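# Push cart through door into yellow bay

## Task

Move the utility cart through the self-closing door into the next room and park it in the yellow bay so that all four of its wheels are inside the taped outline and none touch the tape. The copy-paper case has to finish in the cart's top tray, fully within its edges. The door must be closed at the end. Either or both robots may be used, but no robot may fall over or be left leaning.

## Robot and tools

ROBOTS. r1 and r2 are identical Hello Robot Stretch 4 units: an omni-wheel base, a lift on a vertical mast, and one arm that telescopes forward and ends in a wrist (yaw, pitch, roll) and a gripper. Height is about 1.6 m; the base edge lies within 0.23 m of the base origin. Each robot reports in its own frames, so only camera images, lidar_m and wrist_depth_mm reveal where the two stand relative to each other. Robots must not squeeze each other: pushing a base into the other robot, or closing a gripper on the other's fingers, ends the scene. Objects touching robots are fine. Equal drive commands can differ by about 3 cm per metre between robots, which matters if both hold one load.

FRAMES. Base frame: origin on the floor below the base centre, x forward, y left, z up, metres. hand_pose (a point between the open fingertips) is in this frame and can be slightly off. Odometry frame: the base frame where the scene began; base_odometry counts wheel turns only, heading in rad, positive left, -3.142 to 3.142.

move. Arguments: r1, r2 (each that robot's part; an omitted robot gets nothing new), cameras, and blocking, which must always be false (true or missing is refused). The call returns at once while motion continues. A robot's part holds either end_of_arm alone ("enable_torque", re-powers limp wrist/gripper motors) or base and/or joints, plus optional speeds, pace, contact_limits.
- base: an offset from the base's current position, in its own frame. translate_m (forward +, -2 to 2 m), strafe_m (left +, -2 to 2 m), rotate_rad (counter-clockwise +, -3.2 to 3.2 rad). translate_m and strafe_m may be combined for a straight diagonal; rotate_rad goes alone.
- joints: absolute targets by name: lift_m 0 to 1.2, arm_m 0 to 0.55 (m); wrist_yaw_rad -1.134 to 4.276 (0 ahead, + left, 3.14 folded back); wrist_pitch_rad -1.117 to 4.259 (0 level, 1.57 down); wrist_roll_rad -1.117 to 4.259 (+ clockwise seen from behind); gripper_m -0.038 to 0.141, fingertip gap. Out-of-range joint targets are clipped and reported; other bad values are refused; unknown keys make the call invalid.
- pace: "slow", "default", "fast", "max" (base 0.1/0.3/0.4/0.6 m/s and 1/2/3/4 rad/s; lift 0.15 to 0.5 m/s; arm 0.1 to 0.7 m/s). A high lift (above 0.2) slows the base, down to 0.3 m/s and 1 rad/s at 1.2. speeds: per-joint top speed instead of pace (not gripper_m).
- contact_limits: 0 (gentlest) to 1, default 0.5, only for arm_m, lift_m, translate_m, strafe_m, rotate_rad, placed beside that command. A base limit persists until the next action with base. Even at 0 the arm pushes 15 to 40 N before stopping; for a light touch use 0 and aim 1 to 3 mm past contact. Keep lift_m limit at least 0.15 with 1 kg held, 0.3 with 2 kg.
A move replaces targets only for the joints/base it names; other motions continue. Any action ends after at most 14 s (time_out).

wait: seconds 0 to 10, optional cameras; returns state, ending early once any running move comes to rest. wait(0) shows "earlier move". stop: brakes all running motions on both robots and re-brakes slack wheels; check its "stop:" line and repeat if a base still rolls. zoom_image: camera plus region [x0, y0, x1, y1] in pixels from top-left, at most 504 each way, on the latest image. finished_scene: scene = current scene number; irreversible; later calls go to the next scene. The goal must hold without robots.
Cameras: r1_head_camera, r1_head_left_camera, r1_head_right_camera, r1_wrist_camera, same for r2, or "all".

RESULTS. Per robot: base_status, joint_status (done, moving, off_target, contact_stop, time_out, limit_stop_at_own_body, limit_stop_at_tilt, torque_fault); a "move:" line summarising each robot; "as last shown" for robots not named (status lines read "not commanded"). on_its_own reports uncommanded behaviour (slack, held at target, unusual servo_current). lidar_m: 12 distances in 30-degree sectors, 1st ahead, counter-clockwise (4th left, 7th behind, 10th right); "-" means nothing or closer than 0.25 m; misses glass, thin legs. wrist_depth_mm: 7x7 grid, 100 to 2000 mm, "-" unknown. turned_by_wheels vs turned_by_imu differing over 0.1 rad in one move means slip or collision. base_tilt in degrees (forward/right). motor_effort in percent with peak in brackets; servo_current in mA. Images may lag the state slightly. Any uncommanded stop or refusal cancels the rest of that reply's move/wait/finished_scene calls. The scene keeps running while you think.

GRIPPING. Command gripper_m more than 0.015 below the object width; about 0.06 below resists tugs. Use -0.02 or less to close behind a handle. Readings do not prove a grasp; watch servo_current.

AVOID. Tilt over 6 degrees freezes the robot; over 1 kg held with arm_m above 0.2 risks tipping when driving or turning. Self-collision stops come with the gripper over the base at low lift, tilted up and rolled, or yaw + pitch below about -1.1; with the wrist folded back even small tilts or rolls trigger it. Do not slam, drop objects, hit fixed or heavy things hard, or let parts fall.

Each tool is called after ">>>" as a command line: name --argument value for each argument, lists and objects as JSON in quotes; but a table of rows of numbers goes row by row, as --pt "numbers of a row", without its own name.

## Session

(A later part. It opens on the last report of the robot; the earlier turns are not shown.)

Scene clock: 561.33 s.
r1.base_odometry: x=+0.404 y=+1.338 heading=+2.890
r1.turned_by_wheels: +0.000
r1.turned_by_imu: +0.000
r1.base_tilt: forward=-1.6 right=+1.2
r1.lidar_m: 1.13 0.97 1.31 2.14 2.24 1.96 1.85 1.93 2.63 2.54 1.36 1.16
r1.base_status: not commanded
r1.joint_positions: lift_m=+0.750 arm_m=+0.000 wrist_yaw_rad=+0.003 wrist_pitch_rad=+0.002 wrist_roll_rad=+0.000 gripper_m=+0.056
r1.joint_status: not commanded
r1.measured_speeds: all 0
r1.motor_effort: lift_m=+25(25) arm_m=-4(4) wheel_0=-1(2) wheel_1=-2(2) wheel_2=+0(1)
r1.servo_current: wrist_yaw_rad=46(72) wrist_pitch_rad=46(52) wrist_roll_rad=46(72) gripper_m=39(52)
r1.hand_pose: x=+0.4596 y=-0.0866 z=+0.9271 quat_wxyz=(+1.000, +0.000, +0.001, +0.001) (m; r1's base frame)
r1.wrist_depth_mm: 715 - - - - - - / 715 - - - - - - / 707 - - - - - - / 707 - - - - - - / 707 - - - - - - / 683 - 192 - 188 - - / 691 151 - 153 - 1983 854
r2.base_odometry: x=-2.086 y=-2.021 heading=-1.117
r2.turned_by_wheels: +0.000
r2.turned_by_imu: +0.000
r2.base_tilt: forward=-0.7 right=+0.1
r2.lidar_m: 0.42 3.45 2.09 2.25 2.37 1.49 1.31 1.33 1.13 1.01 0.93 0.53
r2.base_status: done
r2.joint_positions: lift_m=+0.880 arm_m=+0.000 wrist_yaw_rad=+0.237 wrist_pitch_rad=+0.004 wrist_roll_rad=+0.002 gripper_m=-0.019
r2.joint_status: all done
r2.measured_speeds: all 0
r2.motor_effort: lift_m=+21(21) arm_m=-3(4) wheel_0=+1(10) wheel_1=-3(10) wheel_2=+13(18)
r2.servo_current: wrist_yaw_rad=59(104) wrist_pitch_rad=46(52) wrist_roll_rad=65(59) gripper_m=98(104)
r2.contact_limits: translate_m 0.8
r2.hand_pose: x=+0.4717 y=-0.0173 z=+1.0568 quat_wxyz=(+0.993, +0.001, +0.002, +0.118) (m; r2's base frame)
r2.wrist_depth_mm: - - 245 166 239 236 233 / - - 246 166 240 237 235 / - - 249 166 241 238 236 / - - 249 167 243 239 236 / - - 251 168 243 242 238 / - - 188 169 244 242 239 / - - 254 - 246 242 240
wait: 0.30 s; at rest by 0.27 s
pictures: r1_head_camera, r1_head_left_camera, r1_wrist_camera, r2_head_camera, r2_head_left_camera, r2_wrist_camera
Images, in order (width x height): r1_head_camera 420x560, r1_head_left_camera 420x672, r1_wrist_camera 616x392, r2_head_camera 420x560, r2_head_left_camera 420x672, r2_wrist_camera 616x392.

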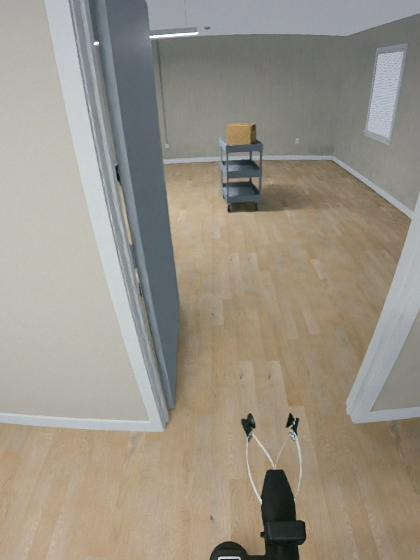

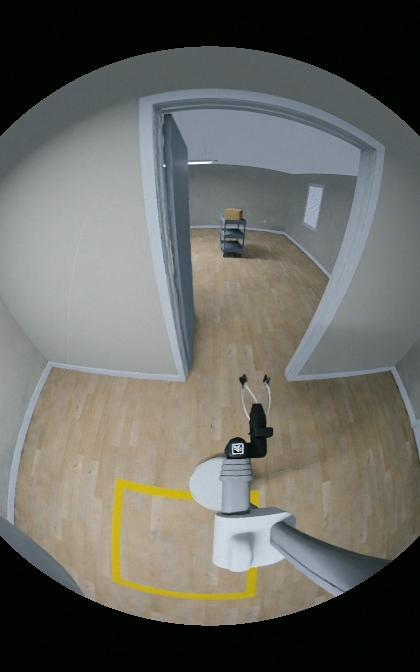

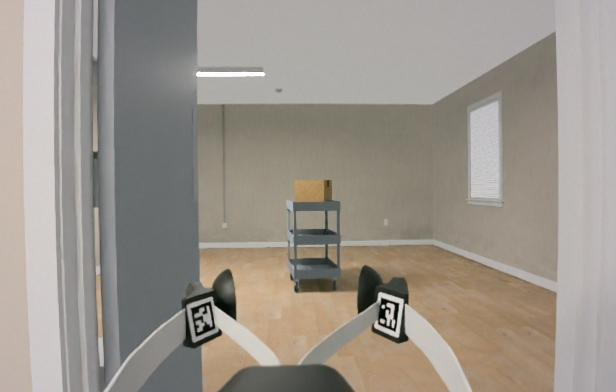

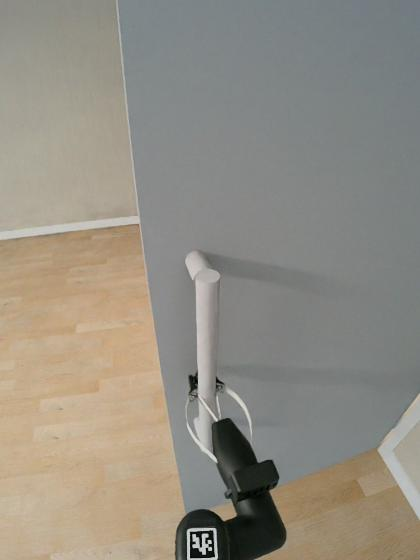

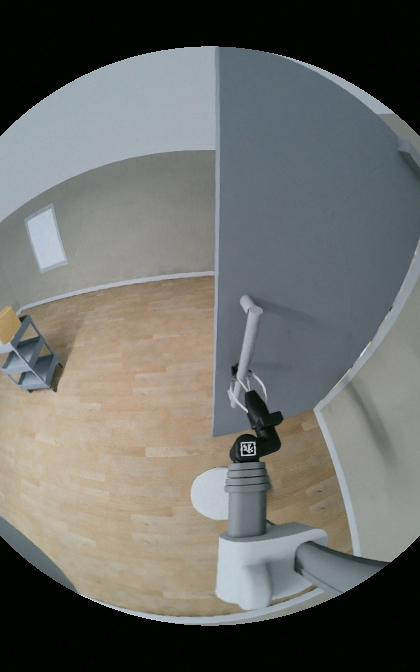

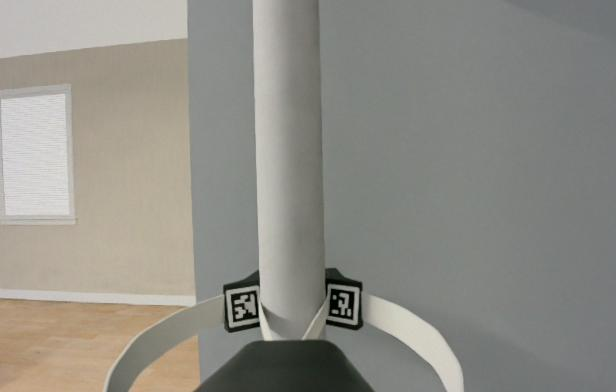

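>>> move --r1 '{"base": {"translate_m": 0.3, "strafe_m": -0.12}}' --blocking false

>>> wait --seconds 3 --cameras '["r1_wrist_camera","r1_head_left_camera","r1_head_right_camera"]'

Scene clock: 590.90 s.
move: r1 moving
r1.base_odometry: x=+0.377 y=+1.358 heading=+2.890
r1.turned_by_wheels: +0.000
r1.turned_by_imu: +0.000
r1.base_tilt: forward=-1.6 right=+1.3
r1.lidar_m: 1.21 0.93 1.26 2.17 2.22 1.96 1.88 1.97 2.63 2.54 1.32 1.13
r1.base_status: translate_m moving; strafe_m moving
r1.joint_positions: lift_m=+0.750 arm_m=+0.000 wrist_yaw_rad=+0.003 wrist_pitch_rad=+0.002 wrist_roll_rad=+0.000 gripper_m=+0.056
r1.joint_status: not commanded
r1.measured_speeds: translate_m=+0.123 strafe_m=-0.048 rotate_rad=+0.000 lift_m=+0.000 arm_m=+0.000 wrist_yaw_rad=+0.000 wrist_pitch_rad=+0.000 wrist_roll_rad=+0.000
r1.motor_effort: lift_m=+25(25) arm_m=-4(4) wheel_0=+7(8) wheel_1=+1(6) wheel_2=-9(10)
r1.servo_current: wrist_yaw_rad=59(59) wrist_pitch_rad=46(52) wrist_roll_rad=52(59) gripper_m=46(46)
r1.hand_pose: x=+0.4596 y=-0.0866 z=+0.9271 quat_wxyz=(+1.000, +0.000, +0.001, +0.001) (m; r1's base frame)
r1.wrist_depth_mm: 691 - - - - - - / 691 - - - - - - / 707 - - - - - - / 707 - - - - - - / 707 - - - - - - / 691 - 192 - 188 - - / 723 140 - 153 - 1921 1983
r2: as last shown
r2.lidar_m: 0.40 3.46 2.08 2.23 2.39 1.50 1.31 1.32 1.14 1.02 0.93 0.54
r2.motor_effort: lift_m=+21(21) arm_m=-4(4) wheel_0=+1(1) wheel_1=-4(4) wheel_2=+13(13)
r2.servo_current: wrist_yaw_rad=46(59) wrist_pitch_rad=46(52) wrist_roll_rad=46(52) gripper_m=91(98)
r2.contact_limits: translate_m 0.8
r2.wrist_depth_mm: - - 245 166 239 236 233 / - - 247 166 239 236 234 / - - 249 166 242 238 235 / - - 249 167 243 239 236 / - - 252 168 245 241 237 / - - 189 169 244 243 240 / - - 254 - 247 243 241
pictures: none

Scene clock: 592.87 s.
earlier move: r1 done
r1.base_odometry: x=+0.143 y=+1.529 heading=+2.890
r1.turned_by_wheels: +0.000
r1.turned_by_imu: -0.001
r1.base_tilt: forward=-1.5 right=+1.2
r1.lidar_m: 3.59 0.75 0.87 2.28 2.34 2.26 2.15 2.25 2.54 2.44 0.91 0.83
r1.base_status: done
r1.joint_positions: lift_m=+0.750 arm_m=+0.000 wrist_yaw_rad=+0.003 wrist_pitch_rad=+0.002 wrist_roll_rad=+0.000 gripper_m=+0.056
r1.joint_status: not commanded
r1.measured_speeds: all 0
r1.motor_effort: lift_m=+24(25) arm_m=-4(4) wheel_0=+0(12) wheel_1=+2(6) wheel_2=+0(10)
r1.servo_current: wrist_yaw_rad=72(72) wrist_pitch_rad=39(52) wrist_roll_rad=52(65) gripper_m=46(46)
r1.hand_pose: x=+0.4596 y=-0.0866 z=+0.9271 quat_wxyz=(+1.000, +0.000, +0.001, +0.001) (m; r1's base frame)
r1.wrist_depth_mm: - - - - - - - / - - - - - - - / - - - - - - - / - - - - - - - / - - - - - - - / - - 193 - 187 - - / - 151 - 153 - - -
r2.base_odometry: x=-2.086 y=-2.021 heading=-1.117
r2.turned_by_wheels: +0.000
r2.turned_by_imu: +0.000
r2.base_tilt: forward=-0.7 right=+0.0
r2.lidar_m: 0.42 3.44 2.09 2.25 2.37 1.49 1.32 1.33 1.14 1.00 0.95 0.53
r2.base_status: not commanded
r2.joint_positions: lift_m=+0.880 arm_m=+0.000 wrist_yaw_rad=+0.237 wrist_pitch_rad=+0.004 wrist_roll_rad=+0.002 gripper_m=-0.019
r2.joint_status: not commanded
r2.measured_speeds: all 0
r2.motor_effort: lift_m=+21(21) arm_m=-3(4) wheel_0=+1(1) wheel_1=-4(4) wheel_2=+13(13)
r2.servo_current: wrist_yaw_rad=39(65) wrist_pitch_rad=39(52) wrist_roll_rad=52(52) gripper_m=91(98)
r2.contact_limits: translate_m 0.8
r2.hand_pose: x=+0.4717 y=-0.0173 z=+1.0568 quat_wxyz=(+0.993, +0.001, +0.002, +0.118) (m; r2's base frame)
r2.wrist_depth_mm: - - 245 165 238 235 232 / - - 248 166 240 236 234 / - - 248 167 241 238 236 / - - 250 168 242 239 237 / - - 252 168 245 241 238 / - - 189 169 243 241 239 / - - 253 - 247 241 242
wait: 1.97 of 3 s (r1 has come to rest)
pictures: r1_head_left_camera, r1_head_right_camera, r1_wrist_camera
Images, in order (width x height): r1_head_left_camera 420x672, r1_head_right_camera 420x672, r1_wrist_camera 616x392.

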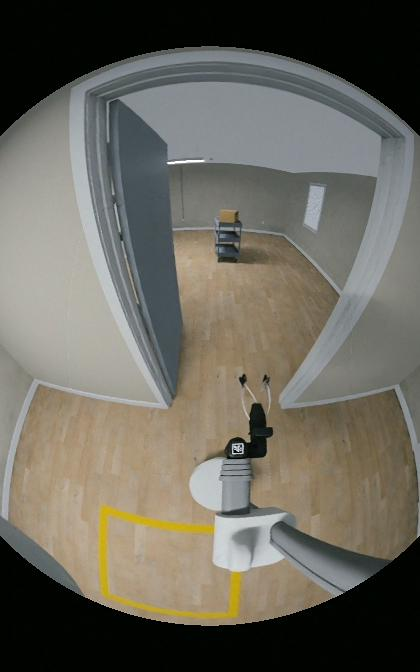

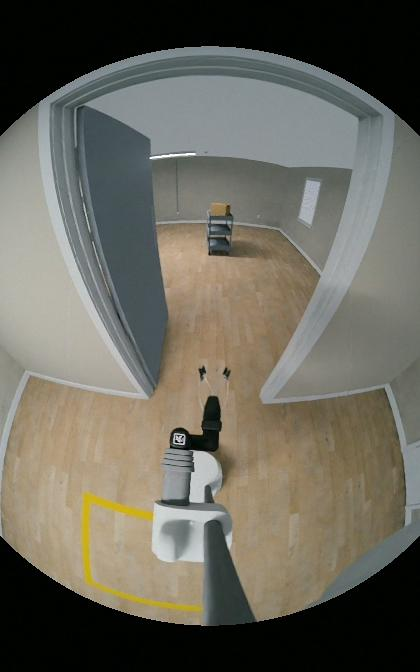

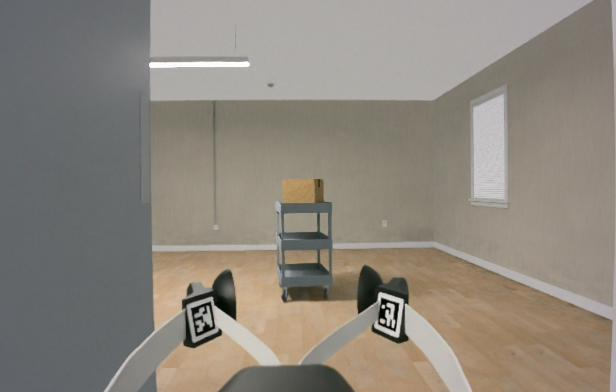

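>>> move --r1 '{"base": {"translate_m": 1.15}}' --blocking false

>>> wait --seconds 6

>>> move --r1 '{"base": {"translate_m": 1.7, "strafe_m": -0.8}}' --blocking false

>>> wait --seconds 9

>>> wait --seconds 0.2 --cameras '["r1_wrist_camera","r1_head_left_camera","r1_head_camera","r2_head_left_camera","r2_wrist_camera"]'

Scene clock: 599.57 s.
move: r1 moving
r1.base_odometry: x=+0.113 y=+1.537 heading=+2.890
r1.turned_by_wheels: +0.000
r1.turned_by_imu: +0.000
r1.base_tilt: forward=-1.6 right=+1.3
r1.lidar_m: 3.59 0.71 0.86 2.22 2.37 2.29 2.17 2.29 2.53 2.43 0.84 0.80
r1.base_status: translate_m moving
r1.joint_positions: lift_m=+0.750 arm_m=+0.000 wrist_yaw_rad=+0.003 wrist_pitch_rad=+0.002 wrist_roll_rad=+0.000 gripper_m=+0.056
r1.joint_status: not commanded
r1.measured_speeds: translate_m=+0.121 strafe_m=-0.001 rotate_rad=-0.004 lift_m=+0.000 arm_m=+0.000 wrist_yaw_rad=+0.000 wrist_pitch_rad=+0.000 wrist_roll_rad=+0.000
r1.motor_effort: lift_m=+24(25) arm_m=-4(4) wheel_0=+7(7) wheel_1=+6(7) wheel_2=-8(9)
r1.servo_current: wrist_yaw_rad=39(59) wrist_pitch_rad=46(46) wrist_roll_rad=46(65) gripper_m=46(46)
r1.hand_pose: x=+0.4596 y=-0.0866 z=+0.9271 quat_wxyz=(+1.000, +0.000, +0.001, +0.001) (m; r1's base frame)
r1.wrist_depth_mm: - - - - - - - / - - - - - - - / - - - - - - - / - - - - - - - / - - - - - - - / - - 193 - 188 - - / - 152 - 154 - - -
r2: as last shown
r2.lidar_m: 0.40 3.44 2.04 2.22 2.36 1.48 1.33 1.33 1.15 1.01 0.93 0.55
r2.motor_effort: lift_m=+21(21) arm_m=-3(4) wheel_0=+0(1) wheel_1=-3(4) wheel_2=+13(13)
r2.servo_current: wrist_yaw_rad=52(65) wrist_pitch_rad=46(52) wrist_roll_rad=46(59) gripper_m=91(98)
r2.contact_limits: translate_m 0.8
r2.wrist_depth_mm: - - 246 165 239 236 234 / - - 247 166 240 236 235 / - - 249 167 242 239 236 / - - 250 167 243 239 237 / - - 251 167 244 240 237 / - - 189 169 243 242 240 / - - 254 - 247 243 240
pictures: none

Scene clock: 604.40 s.
earlier move: r1 done
r1.base_odometry: x=-0.971 y=+1.814 heading=+2.891
r1.turned_by_wheels: +0.000
r1.turned_by_imu: +0.000
r1.base_tilt: forward=-1.6 right=+1.3
r1.lidar_m: 2.46 0.67 0.45 0.39 0.41 0.59 3.36 3.41 0.68 1.38 2.49 3.36
r1.base_status: done
r1.joint_positions: lift_m=+0.750 arm_m=+0.000 wrist_yaw_rad=+0.003 wrist_pitch_rad=+0.002 wrist_roll_rad=+0.000 gripper_m=+0.056
r1.joint_status: not commanded
r1.measured_speeds: all 0
r1.motor_effort: lift_m=+24(25) arm_m=-4(4) wheel_0=+1(8) wheel_1=+0(8) wheel_2=+1(10)
r1.servo_current: wrist_yaw_rad=46(72) wrist_pitch_rad=39(52) wrist_roll_rad=59(72) gripper_m=39(46)
r1.hand_pose: x=+0.4596 y=-0.0866 z=+0.9272 quat_wxyz=(+1.000, +0.000, +0.001, +0.001) (m; r1's base frame)
r1.wrist_depth_mm: - - - - - - - / - - - - - - - / - - - - - - - / - - - - - - - / - - - - - - - / - - 194 - 187 - - / - - - 153 - 1983 -
r2.base_odometry: x=-2.086 y=-2.021 heading=-1.117
r2.turned_by_wheels: +0.000
r2.turned_by_imu: +0.001
r2.base_tilt: forward=-0.7 right=+0.0
r2.lidar_m: 0.42 3.43 2.06 2.24 2.35 1.48 1.32 1.34 1.15 1.00 0.93 0.55
r2.base_status: not commanded
r2.joint_positions: lift_m=+0.880 arm_m=+0.000 wrist_yaw_rad=+0.237 wrist_pitch_rad=+0.004 wrist_roll_rad=+0.002 gripper_m=-0.019
r2.joint_status: not commanded
r2.measured_speeds: all 0
r2.motor_effort: lift_m=+21(21) arm_m=-3(4) wheel_0=+0(1) wheel_1=-3(4) wheel_2=+12(13)
r2.servo_current: wrist_yaw_rad=46(72) wrist_pitch_rad=46(52) wrist_roll_rad=46(59) gripper_m=98(104)
r2.contact_limits: translate_m 0.8
r2.hand_pose: x=+0.4717 y=-0.0173 z=+1.0568 quat_wxyz=(+0.993, +0.001, +0.002, +0.118) (m; r2's base frame)
r2.wrist_depth_mm: - - 245 165 238 236 233 / - - 248 166 239 236 234 / - - 248 166 241 237 235 / - - 249 167 242 238 236 / - - 252 168 244 239 238 / - - 189 170 244 243 239 / - - 254 - 247 242 240
wait: 4.83 of 6 s (r1 has come to rest)
pictures: none

Scene clock: 604.90 s.
move: r1 moving
r1.base_odometry: x=-0.997 y=+1.837 heading=+2.891
r1.turned_by_wheels: +0.000
r1.turned_by_imu: +0.000
r1.base_tilt: forward=-1.6 right=+1.3
r1.lidar_m: 2.44 0.69 0.42 0.43 0.43 0.65 3.38 3.45 0.67 1.49 2.48 3.35
r1.base_status: translate_m moving; strafe_m moving
r1.joint_positions: lift_m=+0.750 arm_m=+0.000 wrist_yaw_rad=+0.003 wrist_pitch_rad=+0.002 wrist_roll_rad=+0.000 gripper_m=+0.056
r1.joint_status: not commanded
r1.measured_speeds: translate_m=+0.122 strafe_m=-0.057 rotate_rad=-0.003 lift_m=+0.000 arm_m=+0.000 wrist_yaw_rad=+0.000 wrist_pitch_rad=+0.000 wrist_roll_rad=+0.000
r1.motor_effort: lift_m=+24(24) arm_m=-4(4) wheel_0=+8(9) wheel_1=+3(4) wheel_2=-9(9)
r1.servo_current: wrist_yaw_rad=46(72) wrist_pitch_rad=46(52) wrist_roll_rad=33(59) gripper_m=39(46)
r1.hand_pose: x=+0.4596 y=-0.0866 z=+0.9272 quat_wxyz=(+1.000, +0.000, +0.001, +0.001) (m; r1's base frame)
r1.wrist_depth_mm: - - - - - - - / - - - - - - - / - - - - - - - / - - - - - - - / - - - - - - - / - - 195 - 187 - - / - - - 153 - 1983 -
r2: as last shown
r2.turned_by_imu: +0.000
r2.base_tilt: forward=-0.6 right=+0.0
r2.lidar_m: 0.38 3.45 2.07 2.28 2.37 1.50 1.33 1.30 1.13 1.01 0.92 0.53
r2.motor_effort: lift_m=+21(21) arm_m=-4(4) wheel_0=+0(1) wheel_1=-3(4) wheel_2=+12(13)
r2.servo_current: wrist_yaw_rad=59(65) wrist_pitch_rad=39(46) wrist_roll_rad=52(59) gripper_m=98(98)
r2.contact_limits: translate_m 0.8
r2.wrist_depth_mm: - - 246 166 238 236 233 / - - 247 166 240 236 234 / - - 247 167 240 238 236 / - - 251 167 242 239 236 / - - 252 168 245 240 237 / - - 189 170 244 242 239 / - - 254 - 247 243 241
pictures: none

Scene clock: 612.03 s.
earlier move: r1 done
r1.base_odometry: x=-2.419 y=+3.011 heading=+2.891
r1.turned_by_wheels: +0.000
r1.turned_by_imu: -0.004
r1.base_tilt: forward=-1.6 right=+1.3
r1.lidar_m: 3.73 0.94 1.11 3.12 1.62 1.79 2.00 2.10 1.67 1.57 1.65 2.18
r1.base_status: done
r1.joint_positions: lift_m=+0.750 arm_m=+0.000 wrist_yaw_rad=+0.003 wrist_pitch_rad=+0.002 wrist_roll_rad=+0.000 gripper_m=+0.056
r1.joint_status: not commanded
r1.measured_speeds: all 0
r1.motor_effort: lift_m=+24(24) arm_m=-4(4) wheel_0=+2(11) wheel_1=+1(6) wheel_2=+1(9)
r1.servo_current: wrist_yaw_rad=65(72) wrist_pitch_rad=39(52) wrist_roll_rad=33(65) gripper_m=39(52)
r1.hand_pose: x=+0.4596 y=-0.0866 z=+0.9272 quat_wxyz=(+1.000, +0.000, +0.001, +0.001) (m; r1's base frame)
r1.wrist_depth_mm: - - - - - - - / - - - - - - - / - - - - - - - / 809 - - - - - - / 778 - - - - - - / - - 194 - 187 - - / - 163 - 153 - 1983 -
r2.base_odometry: x=-2.086 y=-2.021 heading=-1.117
r2.turned_by_wheels: +0.000
r2.turned_by_imu: +0.001
r2.base_tilt: forward=-0.6 right=+0.0
r2.lidar_m: 0.41 1.88 2.05 2.26 2.34 1.48 1.31 1.34 1.16 1.02 0.90 0.54
r2.base_status: not commanded
r2.joint_positions: lift_m=+0.880 arm_m=+0.000 wrist_yaw_rad=+0.237 wrist_pitch_rad=+0.004 wrist_roll_rad=+0.002 gripper_m=-0.019
r2.joint_status: not commanded
r2.measured_speeds: all 0
r2.motor_effort: lift_m=+21(21) arm_m=-3(4) wheel_0=+1(1) wheel_1=-3(4) wheel_2=+12(13)
r2.servo_current: wrist_yaw_rad=59(72) wrist_pitch_rad=46(52) wrist_roll_rad=46(59) gripper_m=98(111)
r2.contact_limits: translate_m 0.8
r2.hand_pose: x=+0.4717 y=-0.0173 z=+1.0568 quat_wxyz=(+0.993, +0.001, +0.002, +0.118) (m; r2's base frame)
r2.wrist_depth_mm: - - 246 165 238 236 233 / - - 247 166 239 236 234 / - - 248 167 241 238 235 / - - 250 167 243 240 237 / - - 250 168 244 241 238 / - - 189 169 243 241 239 / - - 254 - 247 242 240
wait: 7.13 of 9 s (r1 has come to rest)
pictures: none

Scene clock: 612.23 s.
r1.base_odometry: x=-2.419 y=+3.011 heading=+2.891
r1.turned_by_wheels: +0.000
r1.turned_by_imu: +0.000
r1.base_tilt: forward=-1.6 right=+1.3
r1.lidar_m: 3.74 0.93 1.11 3.12 1.63 1.80 2.01 2.14 1.66 1.56 1.62 2.18
r1.base_status: done
r1.joint_positions: lift_m=+0.750 arm_m=+0.000 wrist_yaw_rad=+0.003 wrist_pitch_rad=+0.002 wrist_roll_rad=+0.000 gripper_m=+0.056
r1.joint_status: not commanded
r1.measured_speeds: all 0
r1.motor_effort: lift_m=+24(24) arm_m=-4(4) wheel_0=+1(11) wheel_1=+1(6) wheel_2=+1(9)
r1.servo_current: wrist_yaw_rad=52(72) wrist_pitch_rad=33(52) wrist_roll_rad=52(65) gripper_m=46(52)
r1.hand_pose: x=+0.4596 y=-0.0866 z=+0.9272 quat_wxyz=(+1.000, +0.000, +0.001, +0.001) (m; r1's base frame)
r1.wrist_depth_mm: - - - - - - - / - - - - - - - / - - - - - - - / 820 - - - - - - / 778 - - - - - - / - - 193 - 187 - - / - 152 - 153 - - -
r2.base_odometry: x=-2.086 y=-2.021 heading=-1.117
r2.turned_by_wheels: +0.000
r2.turned_by_imu: +0.000
r2.base_tilt: forward=-0.7 right=+0.0
r2.lidar_m: 0.38 1.89 2.08 2.24 2.35 1.49 1.33 1.33 1.14 1.01 0.93 0.54
r2.base_status: not commanded
r2.joint_positions: lift_m=+0.880 arm_m=+0.000 wrist_yaw_rad=+0.237 wrist_pitch_rad=+0.004 wrist_roll_rad=+0.002 gripper_m=-0.019
r2.joint_status: not commanded
r2.measured_speeds: all 0
r2.motor_effort: lift_m=+21(21) arm_m=-3(4) wheel_0=+1(1) wheel_1=-3(4) wheel_2=+13(13)
r2.servo_current: wrist_yaw_rad=52(72) wrist_pitch_rad=39(52) wrist_roll_rad=33(59) gripper_m=91(111)
r2.contact_limits: translate_m 0.8
r2.hand_pose: x=+0.4717 y=-0.0173 z=+1.0568 quat_wxyz=(+0.993, +0.001, +0.002, +0.118) (m; r2's base frame)
r2.wrist_depth_mm: - - 246 165 238 235 232 / - - 246 167 240 237 234 / - - 249 167 241 238 235 / - - 249 167 243 239 236 / - - 251 167 244 240 238 / - - 188 169 244 242 239 / - - 254 - 247 242 241
wait: 0.20 s; no rest
pictures: r1_head_camera, r1_head_left_camera, r1_wrist_camera, r2_head_left_camera, r2_wrist_camera
Images, in order (width x height): r1_head_camera 420x560, r1_head_left_camera 420x672, r1_wrist_camera 616x392, r2_head_left_camera 420x672, r2_wrist_camera 616x392.

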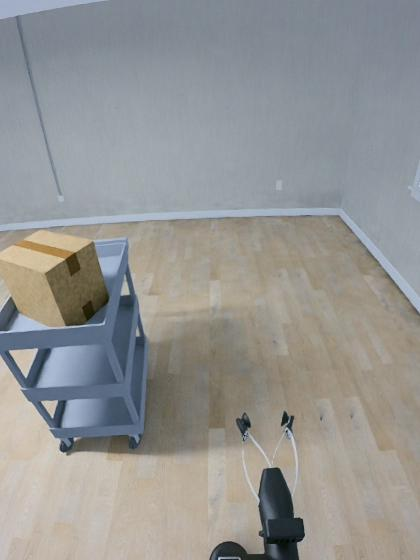

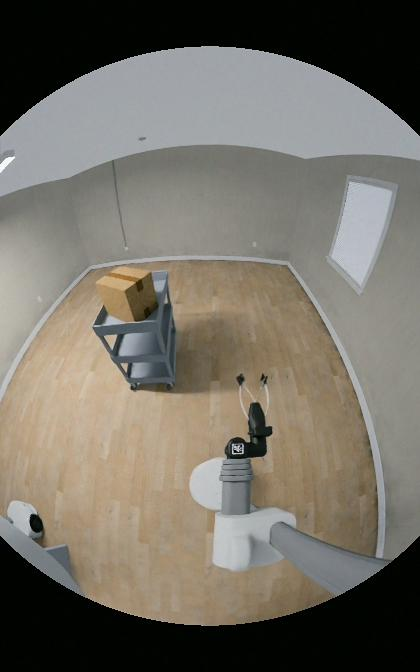

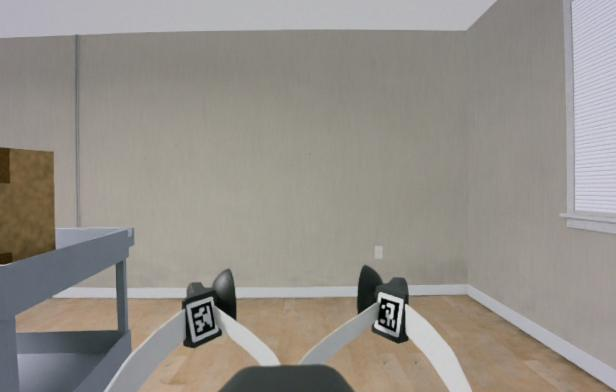

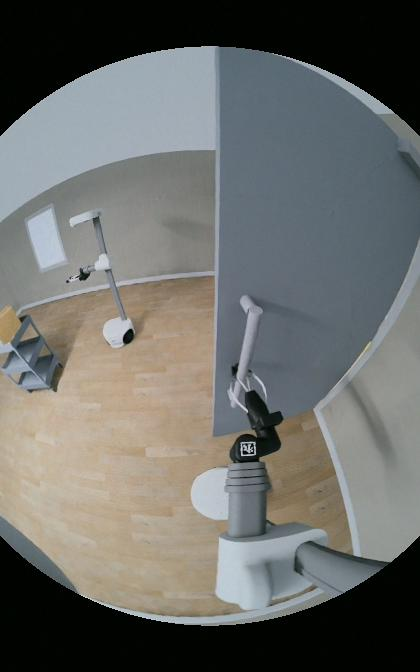

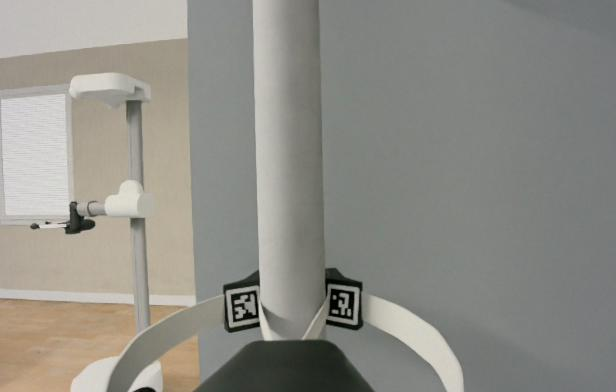

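>>> move --r1 '{"base": {"translate_m": 2.0, "strafe_m": -0.05}}' --blocking false

>>> wait --seconds 9

>>> move --r1 '{"base": {"rotate_rad": 3.14}, "joints": {"lift_m": 0.687, "wrist_roll_rad": 1.57, "gripper_m": 0.1}}' --blocking false

>>> wait --seconds 5

>>> wait --seconds 0.3 --cameras '["r1_wrist_camera","r1_head_left_camera","r1_head_camera"]'

Scene clock: 622.17 s.
move: r1 moving
r1.base_odometry: x=-2.449 y=+3.020 heading=+2.891
r1.turned_by_wheels: +0.000
r1.turned_by_imu: +0.000
r1.base_tilt: forward=-1.6 right=+1.3
r1.lidar_m: 3.71 0.89 1.06 3.13 1.66 1.79 2.05 2.16 1.64 1.57 1.63 2.18
r1.base_status: translate_m moving; strafe_m moving
r1.joint_positions: lift_m=+0.750 arm_m=+0.000 wrist_yaw_rad=+0.003 wrist_pitch_rad=+0.002 wrist_roll_rad=+0.000 gripper_m=+0.056
r1.joint_status: not commanded
r1.measured_speeds: translate_m=+0.122 strafe_m=-0.004 rotate_rad=+0.000 lift_m=+0.000 arm_m=+0.000 wrist_yaw_rad=+0.000 wrist_pitch_rad=+0.000 wrist_roll_rad=+0.000
r1.motor_effort: lift_m=+24(24) arm_m=-4(4) wheel_0=+8(8) wheel_1=+5(8) wheel_2=-8(9)
r1.servo_current: wrist_yaw_rad=52(65) wrist_pitch_rad=39(52) wrist_roll_rad=39(59) gripper_m=46(46)
r1.hand_pose: x=+0.4596 y=-0.0866 z=+0.9272 quat_wxyz=(+1.000, +0.000, +0.001, +0.001) (m; r1's base frame)
r1.wrist_depth_mm: - - - - - - - / - - - - - - - / - - - - - - - / - - - - - - - / 759 - - - - - - / - - 194 - 187 - - / - 1025 - 153 - 1983 -
r2: as last shown
r2.lidar_m: 0.42 1.89 1.99 2.26 2.36 1.49 1.32 1.34 1.13 1.01 0.93 0.53
r2.motor_effort: lift_m=+21(21) arm_m=-3(4) wheel_0=+1(1) wheel_1=-3(4) wheel_2=+12(13)
r2.servo_current: wrist_yaw_rad=39(59) wrist_pitch_rad=46(46) wrist_roll_rad=46(59) gripper_m=98(104)
r2.contact_limits: translate_m 0.8
r2.wrist_depth_mm: - - 246 165 238 236 233 / - - 248 166 239 236 234 / - - 248 166 241 238 236 / - - 250 167 242 239 237 / - - 252 168 245 241 238 / - - 189 170 244 242 239 / - - 255 - 246 242 240
pictures: none

Scene clock: 629.83 s.
earlier move: r1 done
r1.base_odometry: x=-4.344 y=+3.555 heading=+2.891
r1.turned_by_wheels: +0.000
r1.turned_by_imu: +0.000
r1.base_tilt: forward=-1.6 right=+1.3
r1.lidar_m: 1.75 1.84 2.44 3.24 0.72 0.78 4.19 2.19 1.55 1.47 1.54 1.85
r1.base_status: done
r1.joint_positions: lift_m=+0.750 arm_m=+0.000 wrist_yaw_rad=+0.003 wrist_pitch_rad=+0.002 wrist_roll_rad=+0.000 gripper_m=+0.056
r1.joint_status: not commanded
r1.measured_speeds: all 0
r1.motor_effort: lift_m=+24(24) arm_m=-4(4) wheel_0=+2(8) wheel_1=+1(8) wheel_2=+1(10)
r1.servo_current: wrist_yaw_rad=46(72) wrist_pitch_rad=46(52) wrist_roll_rad=26(72) gripper_m=46(52)
r1.hand_pose: x=+0.4596 y=-0.0866 z=+0.9272 quat_wxyz=(+1.000, +0.000, +0.001, +0.001) (m; r1's base frame)
r1.wrist_depth_mm: - - - - - - - / - - - - - - - / - - - - - - - / - - - - - - - / - - - - - - - / - - 190 - 188 - - / - 140 - 136 - - -
r2.base_odometry: x=-2.086 y=-2.021 heading=-1.117
r2.turned_by_wheels: +0.000
r2.turned_by_imu: +0.001
r2.base_tilt: forward=-0.6 right=+0.1
r2.lidar_m: 0.38 3.46 2.08 2.25 2.33 1.50 1.32 1.33 1.15 1.02 0.90 0.53
r2.base_status: not commanded
r2.joint_positions: lift_m=+0.880 arm_m=+0.000 wrist_yaw_rad=+0.237 wrist_pitch_rad=+0.004 wrist_roll_rad=+0.002 gripper_m=-0.019
r2.joint_status: not commanded
r2.measured_speeds: all 0
r2.motor_effort: lift_m=+21(21) arm_m=-3(4) wheel_0=+0(1) wheel_1=-3(4) wheel_2=+13(13)
r2.servo_current: wrist_yaw_rad=65(65) wrist_pitch_rad=46(52) wrist_roll_rad=52(65) gripper_m=91(104)
r2.contact_limits: translate_m 0.8
r2.hand_pose: x=+0.4717 y=-0.0173 z=+1.0568 quat_wxyz=(+0.993, +0.001, +0.002, +0.118) (m; r2's base frame)
r2.wrist_depth_mm: - - 246 166 238 236 233 / - - 247 166 240 237 234 / - - 247 166 241 238 236 / - - 249 167 242 239 236 / - - 251 168 244 241 237 / - - 188 170 243 243 238 / - - 253 - 247 242 239
wait: 7.67 of 9 s (r1 has come to rest)
pictures: none

Scene clock: 630.33 s.
move: r1 moving
r1.base_odometry: x=-4.344 y=+3.555 heading=-3.140
r1.turned_by_wheels: +0.252
r1.turned_by_imu: +0.252
r1.base_tilt: forward=-1.6 right=+1.3
r1.lidar_m: 1.74 2.00 3.20 1.08 0.72 0.97 3.31 1.79 1.48 1.47 1.71 1.75
r1.base_status: rotate_rad moving
r1.joint_positions: lift_m=+0.713 arm_m=+0.000 wrist_yaw_rad=+0.002 wrist_pitch_rad=+0.002 wrist_roll_rad=+0.580 gripper_m=+0.075
r1.joint_status: lift_m moving; wrist_roll_rad moving; gripper_m moving
r1.measured_speeds: translate_m=+0.001 strafe_m=+0.001 rotate_rad=+0.974 lift_m=-0.131 arm_m=+0.000 wrist_yaw_rad=+0.000 wrist_pitch_rad=+0.000 wrist_roll_rad=+1.818
r1.motor_effort: lift_m=+11(22) arm_m=-4(4) wheel_0=-6(8) wheel_1=-7(7) wheel_2=-6(8)
r1.servo_current: wrist_yaw_rad=46(72) wrist_pitch_rad=46(46) wrist_roll_rad=72(111) gripper_m=72(72)
r1.hand_pose: x=+0.4595 y=-0.0867 z=+0.8908 quat_wxyz=(+0.958, +0.286, +0.001, +0.001) (m; r1's base frame)
r1.wrist_depth_mm: - - - - - - - / - - - - - - - / - - - - - - - / - - - - - - 1430 / - - - - - - - / - - 192 - 185 - - / - 145 - 138 - 1430 1281
r2: as last shown
r2.turned_by_imu: +0.000
r2.base_tilt: forward=-0.7 right=+0.0
r2.lidar_m: 0.40 3.46 2.05 2.26 2.36 1.51 1.32 1.34 1.15 1.01 0.90 0.54
r2.motor_effort: lift_m=+21(21) arm_m=-4(4) wheel_0=+0(1) wheel_1=-3(4) wheel_2=+13(13)
r2.servo_current: wrist_yaw_rad=46(72) wrist_pitch_rad=39(52) wrist_roll_rad=52(59) gripper_m=91(98)
r2.contact_limits: translate_m 0.8
r2.wrist_depth_mm: - - 246 166 238 236 233 / - - 247 167 239 236 234 / - - 248 167 241 236 235 / - - 251 167 243 240 237 / - - 252 167 244 240 237 / - - 189 169 243 242 240 / - - 254 - 247 243 240
pictures: none

Scene clock: 632.70 s.
earlier move: r1 done
r1.base_odometry: x=-4.344 y=+3.555 heading=-0.252
r1.turned_by_wheels: +2.888
r1.turned_by_imu: +2.904
r1.base_tilt: forward=-1.6 right=+1.3
r1.lidar_m: 4.00 2.19 1.54 1.44 1.48 1.88 1.76 1.83 2.45 3.23 0.73 0.71
r1.base_status: done
r1.joint_positions: lift_m=+0.687 arm_m=+0.000 wrist_yaw_rad=+0.002 wrist_pitch_rad=+0.002 wrist_roll_rad=+1.568 gripper_m=+0.100
r1.joint_status: all done
r1.measured_speeds: all 0
r1.motor_effort: lift_m=+13(22) arm_m=-4(4) wheel_0=-1(10) wheel_1=+0(9) wheel_2=-2(8)
r1.servo_current: wrist_yaw_rad=72(72) wrist_pitch_rad=46(52) wrist_roll_rad=33(111) gripper_m=46(72)
r1.hand_pose: x=+0.4595 y=-0.0867 z=+0.8651 quat_wxyz=(+0.708, +0.706, +0.002, +0.000) (m; r1's base frame)
r1.wrist_depth_mm: - - - - - 1397 946 / - - - - - 1708 1255 / - - - - - 1708 1205 / - - - - - 1808 1229 / - - - - - 1863 1255 / - - 214 - 198 1576 1255 / - - - 144 - 1808 1255
r2.base_odometry: x=-2.086 y=-2.021 heading=-1.117
r2.turned_by_wheels: +0.000
r2.turned_by_imu: +0.000
r2.base_tilt: forward=-0.7 right=+0.1
r2.lidar_m: 0.40 3.46 2.05 2.29 2.37 1.49 1.34 1.32 1.13 1.01 0.89 0.54
r2.base_status: not commanded
r2.joint_positions: lift_m=+0.880 arm_m=+0.000 wrist_yaw_rad=+0.237 wrist_pitch_rad=+0.004 wrist_roll_rad=+0.002 gripper_m=-0.019
r2.joint_status: not commanded
r2.measured_speeds: all 0
r2.motor_effort: lift_m=+21(21) arm_m=-3(4) wheel_0=+1(1) wheel_1=-3(4) wheel_2=+12(13)
r2.servo_current: wrist_yaw_rad=59(72) wrist_pitch_rad=39(52) wrist_roll_rad=39(59) gripper_m=91(98)
r2.contact_limits: translate_m 0.8
r2.hand_pose: x=+0.4717 y=-0.0173 z=+1.0568 quat_wxyz=(+0.993, +0.001, +0.002, +0.118) (m; r2's base frame)
r2.wrist_depth_mm: - - 245 165 239 236 232 / - - 247 166 241 236 234 / - - 248 167 241 237 235 / - - 250 167 243 240 236 / - - 251 167 244 241 237 / - - 188 169 244 241 239 / - - 255 - 247 243 240
wait: 2.37 of 5 s (r1 has come to rest)
pictures: none

Scene clock: 633.00 s.
r1.base_odometry: x=-4.344 y=+3.555 heading=-0.252
r1.turned_by_wheels: +0.000
r1.turned_by_imu: +0.000
r1.base_tilt: forward=-1.6 right=+1.3
r1.lidar_m: 4.00 2.22 1.56 1.44 1.50 1.89 1.77 1.83 2.44 3.26 0.71 0.75
r1.base_status: done
r1.joint_positions: lift_m=+0.687 arm_m=+0.000 wrist_yaw_rad=+0.002 wrist_pitch_rad=+0.002 wrist_roll_rad=+1.568 gripper_m=+0.100
r1.joint_status: all done
r1.measured_speeds: all 0
r1.motor_effort: lift_m=+13(22) arm_m=-4(4) wheel_0=-1(10) wheel_1=+0(9) wheel_2=-2(8)
r1.servo_current: wrist_yaw_rad=52(72) wrist_pitch_rad=39(52) wrist_roll_rad=65(111) gripper_m=39(72)
r1.hand_pose: x=+0.4595 y=-0.0867 z=+0.8651 quat_wxyz=(+0.708, +0.706, +0.002, +0.000) (m; r1's base frame)
r1.wrist_depth_mm: - - - - - 1430 931 / - - - - - 1708 1229 / - - - - - 1756 1229 / - - - - - 1808 1229 / - - - - - 1808 1281 / - - 215 - 198 1537 1308 / - - - 144 - 1808 1308
r2.base_odometry: x=-2.086 y=-2.021 heading=-1.117
r2.turned_by_wheels: +0.000
r2.turned_by_imu: +0.000
r2.base_tilt: forward=-0.6 right=+0.1
r2.lidar_m: 0.40 3.44 2.08 2.26 2.36 1.47 1.32 1.32 1.12 1.02 0.95 0.53
r2.base_status: not commanded
r2.joint_positions: lift_m=+0.880 arm_m=+0.000 wrist_yaw_rad=+0.237 wrist_pitch_rad=+0.004 wrist_roll_rad=+0.002 gripper_m=-0.019
r2.joint_status: not commanded
r2.measured_speeds: all 0
r2.motor_effort: lift_m=+21(21) arm_m=-3(4) wheel_0=+1(1) wheel_1=-3(4) wheel_2=+12(13)
r2.servo_current: wrist_yaw_rad=59(72) wrist_pitch_rad=39(52) wrist_roll_rad=39(59) gripper_m=91(98)
r2.contact_limits: translate_m 0.8
r2.hand_pose: x=+0.4717 y=-0.0173 z=+1.0568 quat_wxyz=(+0.993, +0.001, +0.002, +0.118) (m; r2's base frame)
r2.wrist_depth_mm: - - 246 166 239 236 233 / - - 247 166 240 237 233 / - - 249 166 241 238 235 / - - 249 167 243 239 237 / - - 251 168 245 241 237 / - - 188 169 243 242 238 / - - 254 - 246 241 241
wait: 0.30 s; at rest by 0.27 s
pictures: r1_head_camera, r1_head_left_camera, r1_wrist_camera
Images, in order (width x height): r1_head_camera 420x560, r1_head_left_camera 420x672, r1_wrist_camera 616x392.

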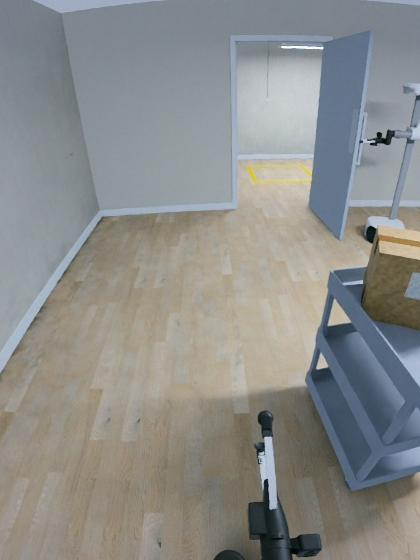

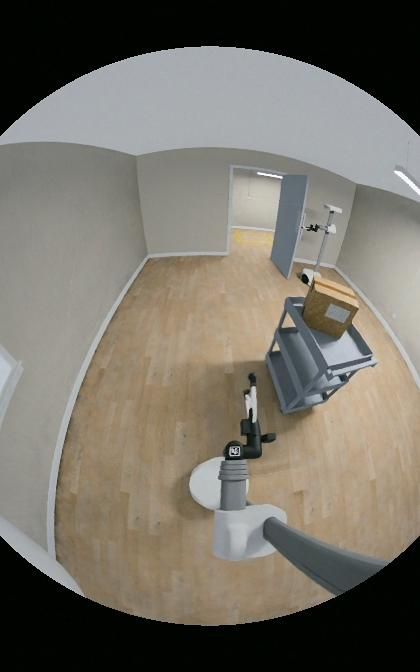

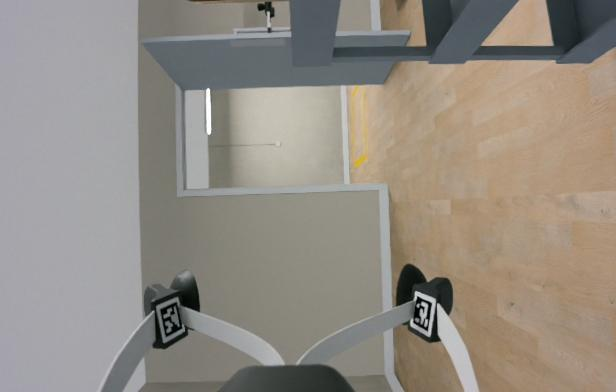

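>>> move --r1 '{"base":{"translate_m":-0.3,"strafe_m":-0.62},"pace":"default"}' --blocking false

>>> wait --seconds 6 --cameras '["r1_head_camera","r1_wrist_camera"]'

Scene clock: 665.93 s.
move: r1 moving
r1.base_odometry: x=-4.364 y=+3.531 heading=-0.252
r1.turned_by_wheels: +0.000
r1.turned_by_imu: +0.000
r1.base_tilt: forward=-1.6 right=+1.3
r1.lidar_m: 4.03 2.27 1.56 1.46 1.52 1.83 1.74 1.83 2.43 3.22 0.72 0.72
r1.base_status: translate_m moving; strafe_m moving
r1.joint_positions: lift_m=+0.687 arm_m=+0.000 wrist_yaw_rad=+0.002 wrist_pitch_rad=+0.002 wrist_roll_rad=+1.568 gripper_m=+0.100
r1.joint_status: not commanded
r1.measured_speeds: translate_m=-0.054 strafe_m=-0.110 rotate_rad=-0.005 lift_m=+0.000 arm_m=+0.000 wrist_yaw_rad=+0.000 wrist_pitch_rad=+0.000 wrist_roll_rad=+0.000
r1.motor_effort: lift_m=+13(13) arm_m=-4(4) wheel_0=+7(8) wheel_1=-10(10) wheel_2=+7(7)
r1.servo_current: wrist_yaw_rad=46(72) wrist_pitch_rad=46(46) wrist_roll_rad=59(65) gripper_m=46(46)
r1.hand_pose: x=+0.4595 y=-0.0867 z=+0.8651 quat_wxyz=(+0.708, +0.706, +0.002, +0.000) (m; r1's base frame)
r1.wrist_depth_mm: - - - 798 - - 1255 / - - - - - 1756 1229 / - - - - - 1756 1255 / - - - - - 1808 1255 / - - - - - 1756 1255 / - - 214 - 198 1576 1229 / - - - 144 - 1808 1229
r2: as last shown
r2.lidar_m: 0.39 3.45 2.06 2.25 2.34 1.51 1.33 1.31 1.13 1.02 0.90 0.55
r2.motor_effort: lift_m=+21(21) arm_m=-3(4) wheel_0=+1(1) wheel_1=-3(4) wheel_2=+13(13)
r2.servo_current: wrist_yaw_rad=46(59) wrist_pitch_rad=46(52) wrist_roll_rad=52(52) gripper_m=91(104)
r2.contact_limits: translate_m 0.8
r2.wrist_depth_mm: - - 244 166 238 236 232 / - - 248 166 239 237 234 / - - 248 167 242 237 236 / - - 250 167 242 239 237 / - - 251 168 245 240 238 / - - 189 169 244 242 239 / - - 253 - 247 241 241
pictures: none

Scene clock: 669.23 s.
earlier move: r1 done
r1.base_odometry: x=-4.789 y=+3.030 heading=-0.252
r1.turned_by_wheels: +0.000
r1.turned_by_imu: -0.004
r1.base_tilt: forward=-1.6 right=+1.3
r1.lidar_m: 0.75 3.14 2.19 2.04 2.13 1.54 1.43 1.48 2.00 2.63 2.71 0.86
r1.base_status: done
r1.joint_positions: lift_m=+0.687 arm_m=+0.000 wrist_yaw_rad=+0.002 wrist_pitch_rad=+0.002 wrist_roll_rad=+1.568 gripper_m=+0.100
r1.joint_status: not commanded
r1.measured_speeds: all 0
r1.motor_effort: lift_m=+13(13) arm_m=-4(4) wheel_0=+2(11) wheel_1=-1(12) wheel_2=-1(7)
r1.servo_current: wrist_yaw_rad=46(72) wrist_pitch_rad=46(46) wrist_roll_rad=65(65) gripper_m=39(52)
r1.hand_pose: x=+0.4595 y=-0.0867 z=+0.8651 quat_wxyz=(+0.708, +0.706, +0.002, +0.000) (m; r1's base frame)
r1.wrist_depth_mm: - - - - - 1708 1182 / - - - 691 - 1430 1205 / - - - 676 - 668 - / - - 917 661 - 654 - / - - 946 904 - 640 - / - - 215 976 194 - 634 / - - - 144 - 1756 1308
r2.base_odometry: x=-2.086 y=-2.021 heading=-1.117
r2.turned_by_wheels: +0.000
r2.turned_by_imu: +0.000
r2.base_tilt: forward=-0.7 right=+0.0
r2.lidar_m: 0.39 3.45 2.08 2.26 2.38 1.51 1.31 1.35 1.13 1.02 0.89 0.53
r2.base_status: not commanded
r2.joint_positions: lift_m=+0.880 arm_m=+0.000 wrist_yaw_rad=+0.237 wrist_pitch_rad=+0.004 wrist_roll_rad=+0.002 gripper_m=-0.019
r2.joint_status: not commanded
r2.measured_speeds: all 0
r2.motor_effort: lift_m=+21(21) arm_m=-3(4) wheel_0=+0(1) wheel_1=-3(4) wheel_2=+12(13)
r2.servo_current: wrist_yaw_rad=46(72) wrist_pitch_rad=46(52) wrist_roll_rad=39(59) gripper_m=98(104)
r2.contact_limits: translate_m 0.8
r2.hand_pose: x=+0.4717 y=-0.0173 z=+1.0568 quat_wxyz=(+0.993, +0.001, +0.002, +0.118) (m; r2's base frame)
r2.wrist_depth_mm: - - 246 165 238 236 233 / - - 246 166 239 237 234 / - - 248 167 240 237 235 / - - 249 167 243 239 236 / - - 252 168 245 240 237 / - - 189 170 243 242 240 / - - 255 - 247 242 241
wait: 3.30 of 6 s (r1 has come to rest)
pictures: r1_head_camera, r1_wrist_camera
Images, in order (width x height): r1_head_camera 420x560, r1_wrist_camera 616x392.

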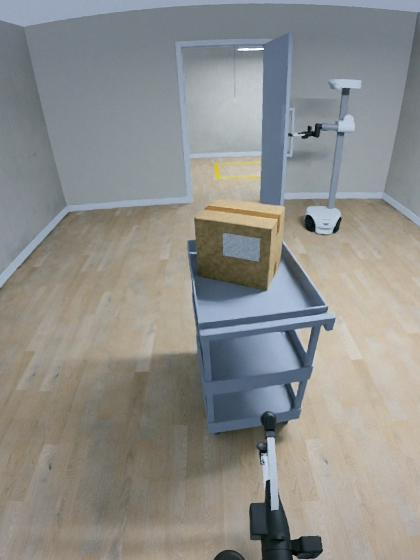

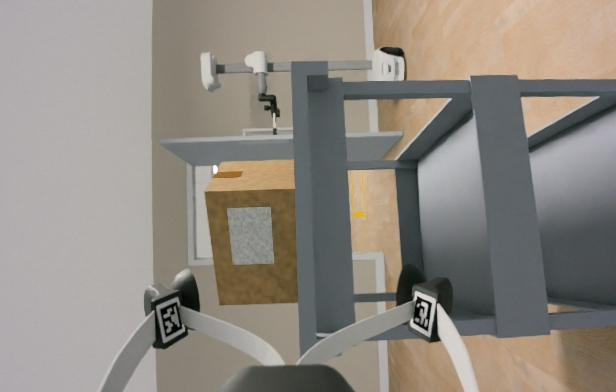

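>>> move --r1 '{"base":{"rotate_rad":0.15}}' --blocking false

>>> wait --seconds 3

>>> move --r1 '{"base":{"translate_m":0.18,"strafe_m":-0.16}}' --blocking false

>>> wait --seconds 6 --cameras '["r1_head_camera","r1_wrist_camera"]'

Scene clock: 687.53 s.
move: r1 moving
r1.base_odometry: x=-4.789 y=+3.030 heading=-0.105
r1.turned_by_wheels: +0.147
r1.turned_by_imu: +0.148
r1.base_tilt: forward=-1.5 right=+1.3
r1.lidar_m: 0.77 2.72 2.07 2.03 1.89 1.46 1.43 1.56 2.34 2.63 2.83 0.81
r1.base_status: rotate_rad moving
r1.joint_positions: lift_m=+0.687 arm_m=+0.000 wrist_yaw_rad=+0.002 wrist_pitch_rad=+0.002 wrist_roll_rad=+1.568 gripper_m=+0.100
r1.joint_status: not commanded
r1.measured_speeds: translate_m=+0.001 strafe_m=+0.000 rotate_rad=+0.124 lift_m=+0.000 arm_m=+0.000 wrist_yaw_rad=+0.000 wrist_pitch_rad=+0.000 wrist_roll_rad=+0.000
r1.motor_effort: lift_m=+13(13) arm_m=-4(4) wheel_0=-2(8) wheel_1=-3(9) wheel_2=+0(7)
r1.servo_current: wrist_yaw_rad=52(59) wrist_pitch_rad=39(46) wrist_roll_rad=46(59) gripper_m=39(46)
r1.hand_pose: x=+0.4595 y=-0.0868 z=+0.8651 quat_wxyz=(+0.708, +0.706, +0.002, +0.000) (m; r1's base frame)
r1.wrist_depth_mm: - - - 615 - 615 1160 / - - - 615 - 621 - / - - 878 615 - 621 - / - - 960 621 - - - / - - - - - 1808 1182 / - - 213 - 197 1618 1255 / - - - 144 - 1808 1255
r2: as last shown
r2.base_tilt: forward=-0.7 right=+0.1
r2.lidar_m: 0.41 3.46 2.09 2.24 2.35 1.48 1.31 1.36 1.14 1.00 0.91 0.53
r2.motor_effort: lift_m=+21(21) arm_m=-3(4) wheel_0=+1(1) wheel_1=-4(4) wheel_2=+12(13)
r2.servo_current: wrist_yaw_rad=52(65) wrist_pitch_rad=46(52) wrist_roll_rad=52(52) gripper_m=91(98)
r2.contact_limits: translate_m 0.8
r2.wrist_depth_mm: - - 245 166 239 236 233 / - - 248 166 239 236 235 / - - 248 167 241 237 235 / - - 250 167 243 239 236 / - - 250 168 245 241 238 / - - 188 170 244 243 239 / - - 254 - 247 242 241
pictures: none

Scene clock: 687.87 s.
earlier move: r1 done
r1.base_odometry: x=-4.789 y=+3.030 heading=-0.103
r1.turned_by_wheels: +0.002
r1.turned_by_imu: +0.002
r1.base_tilt: forward=-1.6 right=+1.2
r1.lidar_m: 0.77 2.69 2.09 2.05 1.89 1.47 1.44 1.57 2.36 2.66 2.84 0.81
r1.base_status: done
r1.joint_positions: lift_m=+0.687 arm_m=+0.000 wrist_yaw_rad=+0.002 wrist_pitch_rad=+0.002 wrist_roll_rad=+1.568 gripper_m=+0.100
r1.joint_status: not commanded
r1.measured_speeds: all 0
r1.motor_effort: lift_m=+13(13) arm_m=-4(4) wheel_0=-4(8) wheel_1=-3(9) wheel_2=-2(7)
r1.servo_current: wrist_yaw_rad=52(65) wrist_pitch_rad=46(52) wrist_roll_rad=59(59) gripper_m=39(46)
r1.hand_pose: x=+0.4595 y=-0.0868 z=+0.8651 quat_wxyz=(+0.708, +0.706, +0.002, +0.000) (m; r1's base frame)
r1.wrist_depth_mm: - - - - - 621 1160 / - - - 621 - 627 - / - - 891 621 - 621 - / - - 991 615 - - - / - - - - - 1863 1205 / - - 215 - 198 1576 1281 / - - - 144 - 1808 1281
r2.base_odometry: x=-2.086 y=-2.021 heading=-1.117
r2.turned_by_wheels: +0.000
r2.turned_by_imu: +0.000
r2.base_tilt: forward=-0.7 right=+0.0
r2.lidar_m: 0.40 3.45 2.06 2.26 2.36 1.50 1.32 1.35 1.16 1.01 0.91 0.53
r2.base_status: not commanded
r2.joint_positions: lift_m=+0.880 arm_m=+0.000 wrist_yaw_rad=+0.237 wrist_pitch_rad=+0.004 wrist_roll_rad=+0.002 gripper_m=-0.019
r2.joint_status: not commanded
r2.measured_speeds: all 0
r2.motor_effort: lift_m=+21(21) arm_m=-4(4) wheel_0=+0(1) wheel_1=-3(4) wheel_2=+13(13)
r2.servo_current: wrist_yaw_rad=52(65) wrist_pitch_rad=46(52) wrist_roll_rad=52(52) gripper_m=98(98)
r2.contact_limits: translate_m 0.8
r2.hand_pose: x=+0.4717 y=-0.0173 z=+1.0568 quat_wxyz=(+0.993, +0.001, +0.002, +0.118) (m; r2's base frame)
r2.wrist_depth_mm: - - 246 165 239 237 233 / - - 248 166 240 236 234 / - - 249 166 242 238 236 / - - 250 167 243 239 237 / - - 252 168 245 240 238 / - - 188 170 244 242 239 / - - 254 - 247 242 240
wait: 0.33 of 3 s (r1 has come to rest)
pictures: none

Scene clock: 688.37 s.
move: r1 moving
r1.base_odometry: x=-4.767 y=+3.005 heading=-0.103
r1.turned_by_wheels: +0.000
r1.turned_by_imu: +0.000
r1.base_tilt: forward=-1.6 right=+1.2
r1.lidar_m: 0.74 2.76 2.09 2.06 1.91 1.50 1.45 1.59 2.38 2.63 2.81 0.78
r1.base_status: translate_m moving; strafe_m moving
r1.joint_positions: lift_m=+0.687 arm_m=+0.000 wrist_yaw_rad=+0.002 wrist_pitch_rad=+0.002 wrist_roll_rad=+1.568 gripper_m=+0.100
r1.joint_status: not commanded
r1.measured_speeds: translate_m=+0.097 strafe_m=-0.085 rotate_rad=+0.001 lift_m=+0.000 arm_m=+0.000 wrist_yaw_rad=+0.000 wrist_pitch_rad=+0.000 wrist_roll_rad=+0.000
r1.motor_effort: lift_m=+13(13) arm_m=-4(4) wheel_0=+10(11) wheel_1=-3(6) wheel_2=-6(9)
r1.servo_current: wrist_yaw_rad=46(78) wrist_pitch_rad=46(46) wrist_roll_rad=65(65) gripper_m=39(46)
r1.hand_pose: x=+0.4595 y=-0.0868 z=+0.8651 quat_wxyz=(+0.708, +0.706, +0.002, +0.000) (m; r1's base frame)
r1.wrist_depth_mm: - - - - - - 1098 / - - - 597 - - 597 / - - 866 597 - - 603 / - - 917 591 - - 603 / - - - - - 1618 1098 / - - 214 - 199 1618 1255 / - - - 144 - 1808 1281
r2: as last shown
r2.base_tilt: forward=-0.7 right=+0.1
r2.lidar_m: 0.39 3.44 2.07 2.27 2.38 1.47 1.33 1.35 1.15 1.01 0.93 0.52
r2.motor_effort: lift_m=+21(21) arm_m=-3(4) wheel_0=+1(1) wheel_1=-4(4) wheel_2=+13(13)
r2.servo_current: wrist_yaw_rad=59(59) wrist_pitch_rad=52(52) wrist_roll_rad=59(59) gripper_m=91(98)
r2.contact_limits: translate_m 0.8
r2.wrist_depth_mm: - - 246 166 238 236 233 / - - 248 166 240 236 235 / - - 249 167 242 238 235 / - - 249 167 243 239 236 / - - 252 168 244 241 238 / - - 189 169 244 243 239 / - - 254 - 247 242 240
pictures: none

Scene clock: 690.07 s.
earlier move: r1 done
r1.base_odometry: x=-4.627 y=+2.852 heading=-0.103
r1.turned_by_wheels: +0.000
r1.turned_by_imu: -0.001
r1.base_tilt: forward=-1.6 right=+1.3
r1.lidar_m: 0.60 2.87 2.24 2.19 2.16 1.67 1.62 1.78 2.52 2.51 2.66 0.63
r1.base_status: done
r1.joint_positions: lift_m=+0.687 arm_m=+0.000 wrist_yaw_rad=+0.002 wrist_pitch_rad=+0.002 wrist_roll_rad=+1.568 gripper_m=+0.100
r1.joint_status: not commanded
r1.measured_speeds: all 0
r1.motor_effort: lift_m=+13(13) arm_m=-4(4) wheel_0=+2(12) wheel_1=-2(7) wheel_2=-1(9)
r1.servo_current: wrist_yaw_rad=72(78) wrist_pitch_rad=46(52) wrist_roll_rad=46(65) gripper_m=46(52)
r1.hand_pose: x=+0.4595 y=-0.0868 z=+0.8651 quat_wxyz=(+0.708, +0.706, +0.002, +0.000) (m; r1's base frame)
r1.wrist_depth_mm: - - - - - 1397 1098 / - - - - - 1863 - / - - 798 691 - - - / - - 676 654 - - - / - - 741 715 439 - - / - - 215 788 193 - - / - - - 144 - 473 -
r2.base_odometry: x=-2.086 y=-2.021 heading=-1.117
r2.turned_by_wheels: +0.000
r2.turned_by_imu: +0.000
r2.base_tilt: forward=-0.6 right=+0.1
r2.lidar_m: 0.40 3.45 2.09 2.27 2.38 1.47 1.33 1.34 1.13 1.00 0.89 0.53
r2.base_status: not commanded
r2.joint_positions: lift_m=+0.880 arm_m=+0.000 wrist_yaw_rad=+0.237 wrist_pitch_rad=+0.004 wrist_roll_rad=+0.002 gripper_m=-0.019
r2.joint_status: not commanded
r2.measured_speeds: all 0
r2.motor_effort: lift_m=+21(21) arm_m=-3(4) wheel_0=+1(1) wheel_1=-3(4) wheel_2=+12(13)
r2.servo_current: wrist_yaw_rad=52(65) wrist_pitch_rad=46(52) wrist_roll_rad=52(59) gripper_m=98(98)
r2.contact_limits: translate_m 0.8
r2.hand_pose: x=+0.4717 y=-0.0173 z=+1.0568 quat_wxyz=(+0.993, +0.001, +0.002, +0.118) (m; r2's base frame)
r2.wrist_depth_mm: - - 245 165 239 235 232 / - - 246 166 239 236 233 / - - 248 166 240 237 236 / - - 250 167 243 240 237 / - - 252 168 245 241 237 / - - 188 170 244 242 239 / - - 254 - 246 243 241
wait: 1.70 of 6 s (r1 has come to rest)
pictures: r1_head_camera, r1_wrist_camera
Images, in order (width x height): r1_head_camera 420x560, r1_wrist_camera 616x392.

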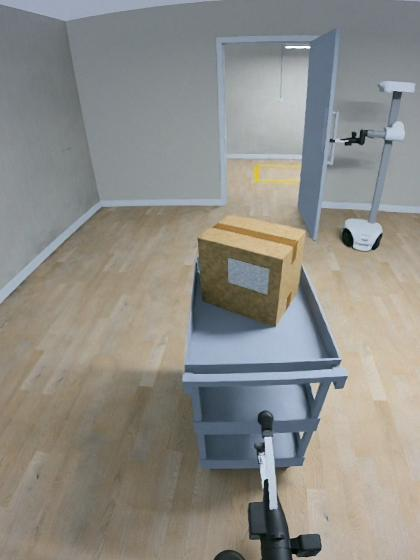

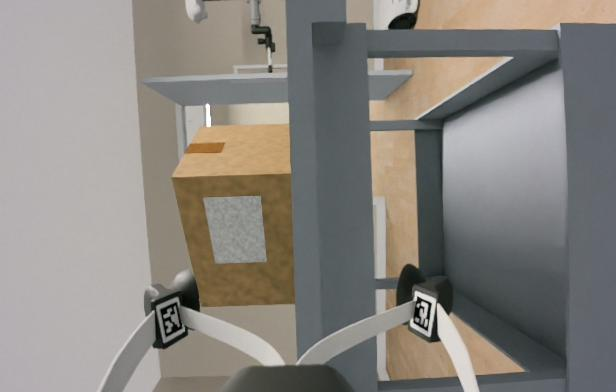

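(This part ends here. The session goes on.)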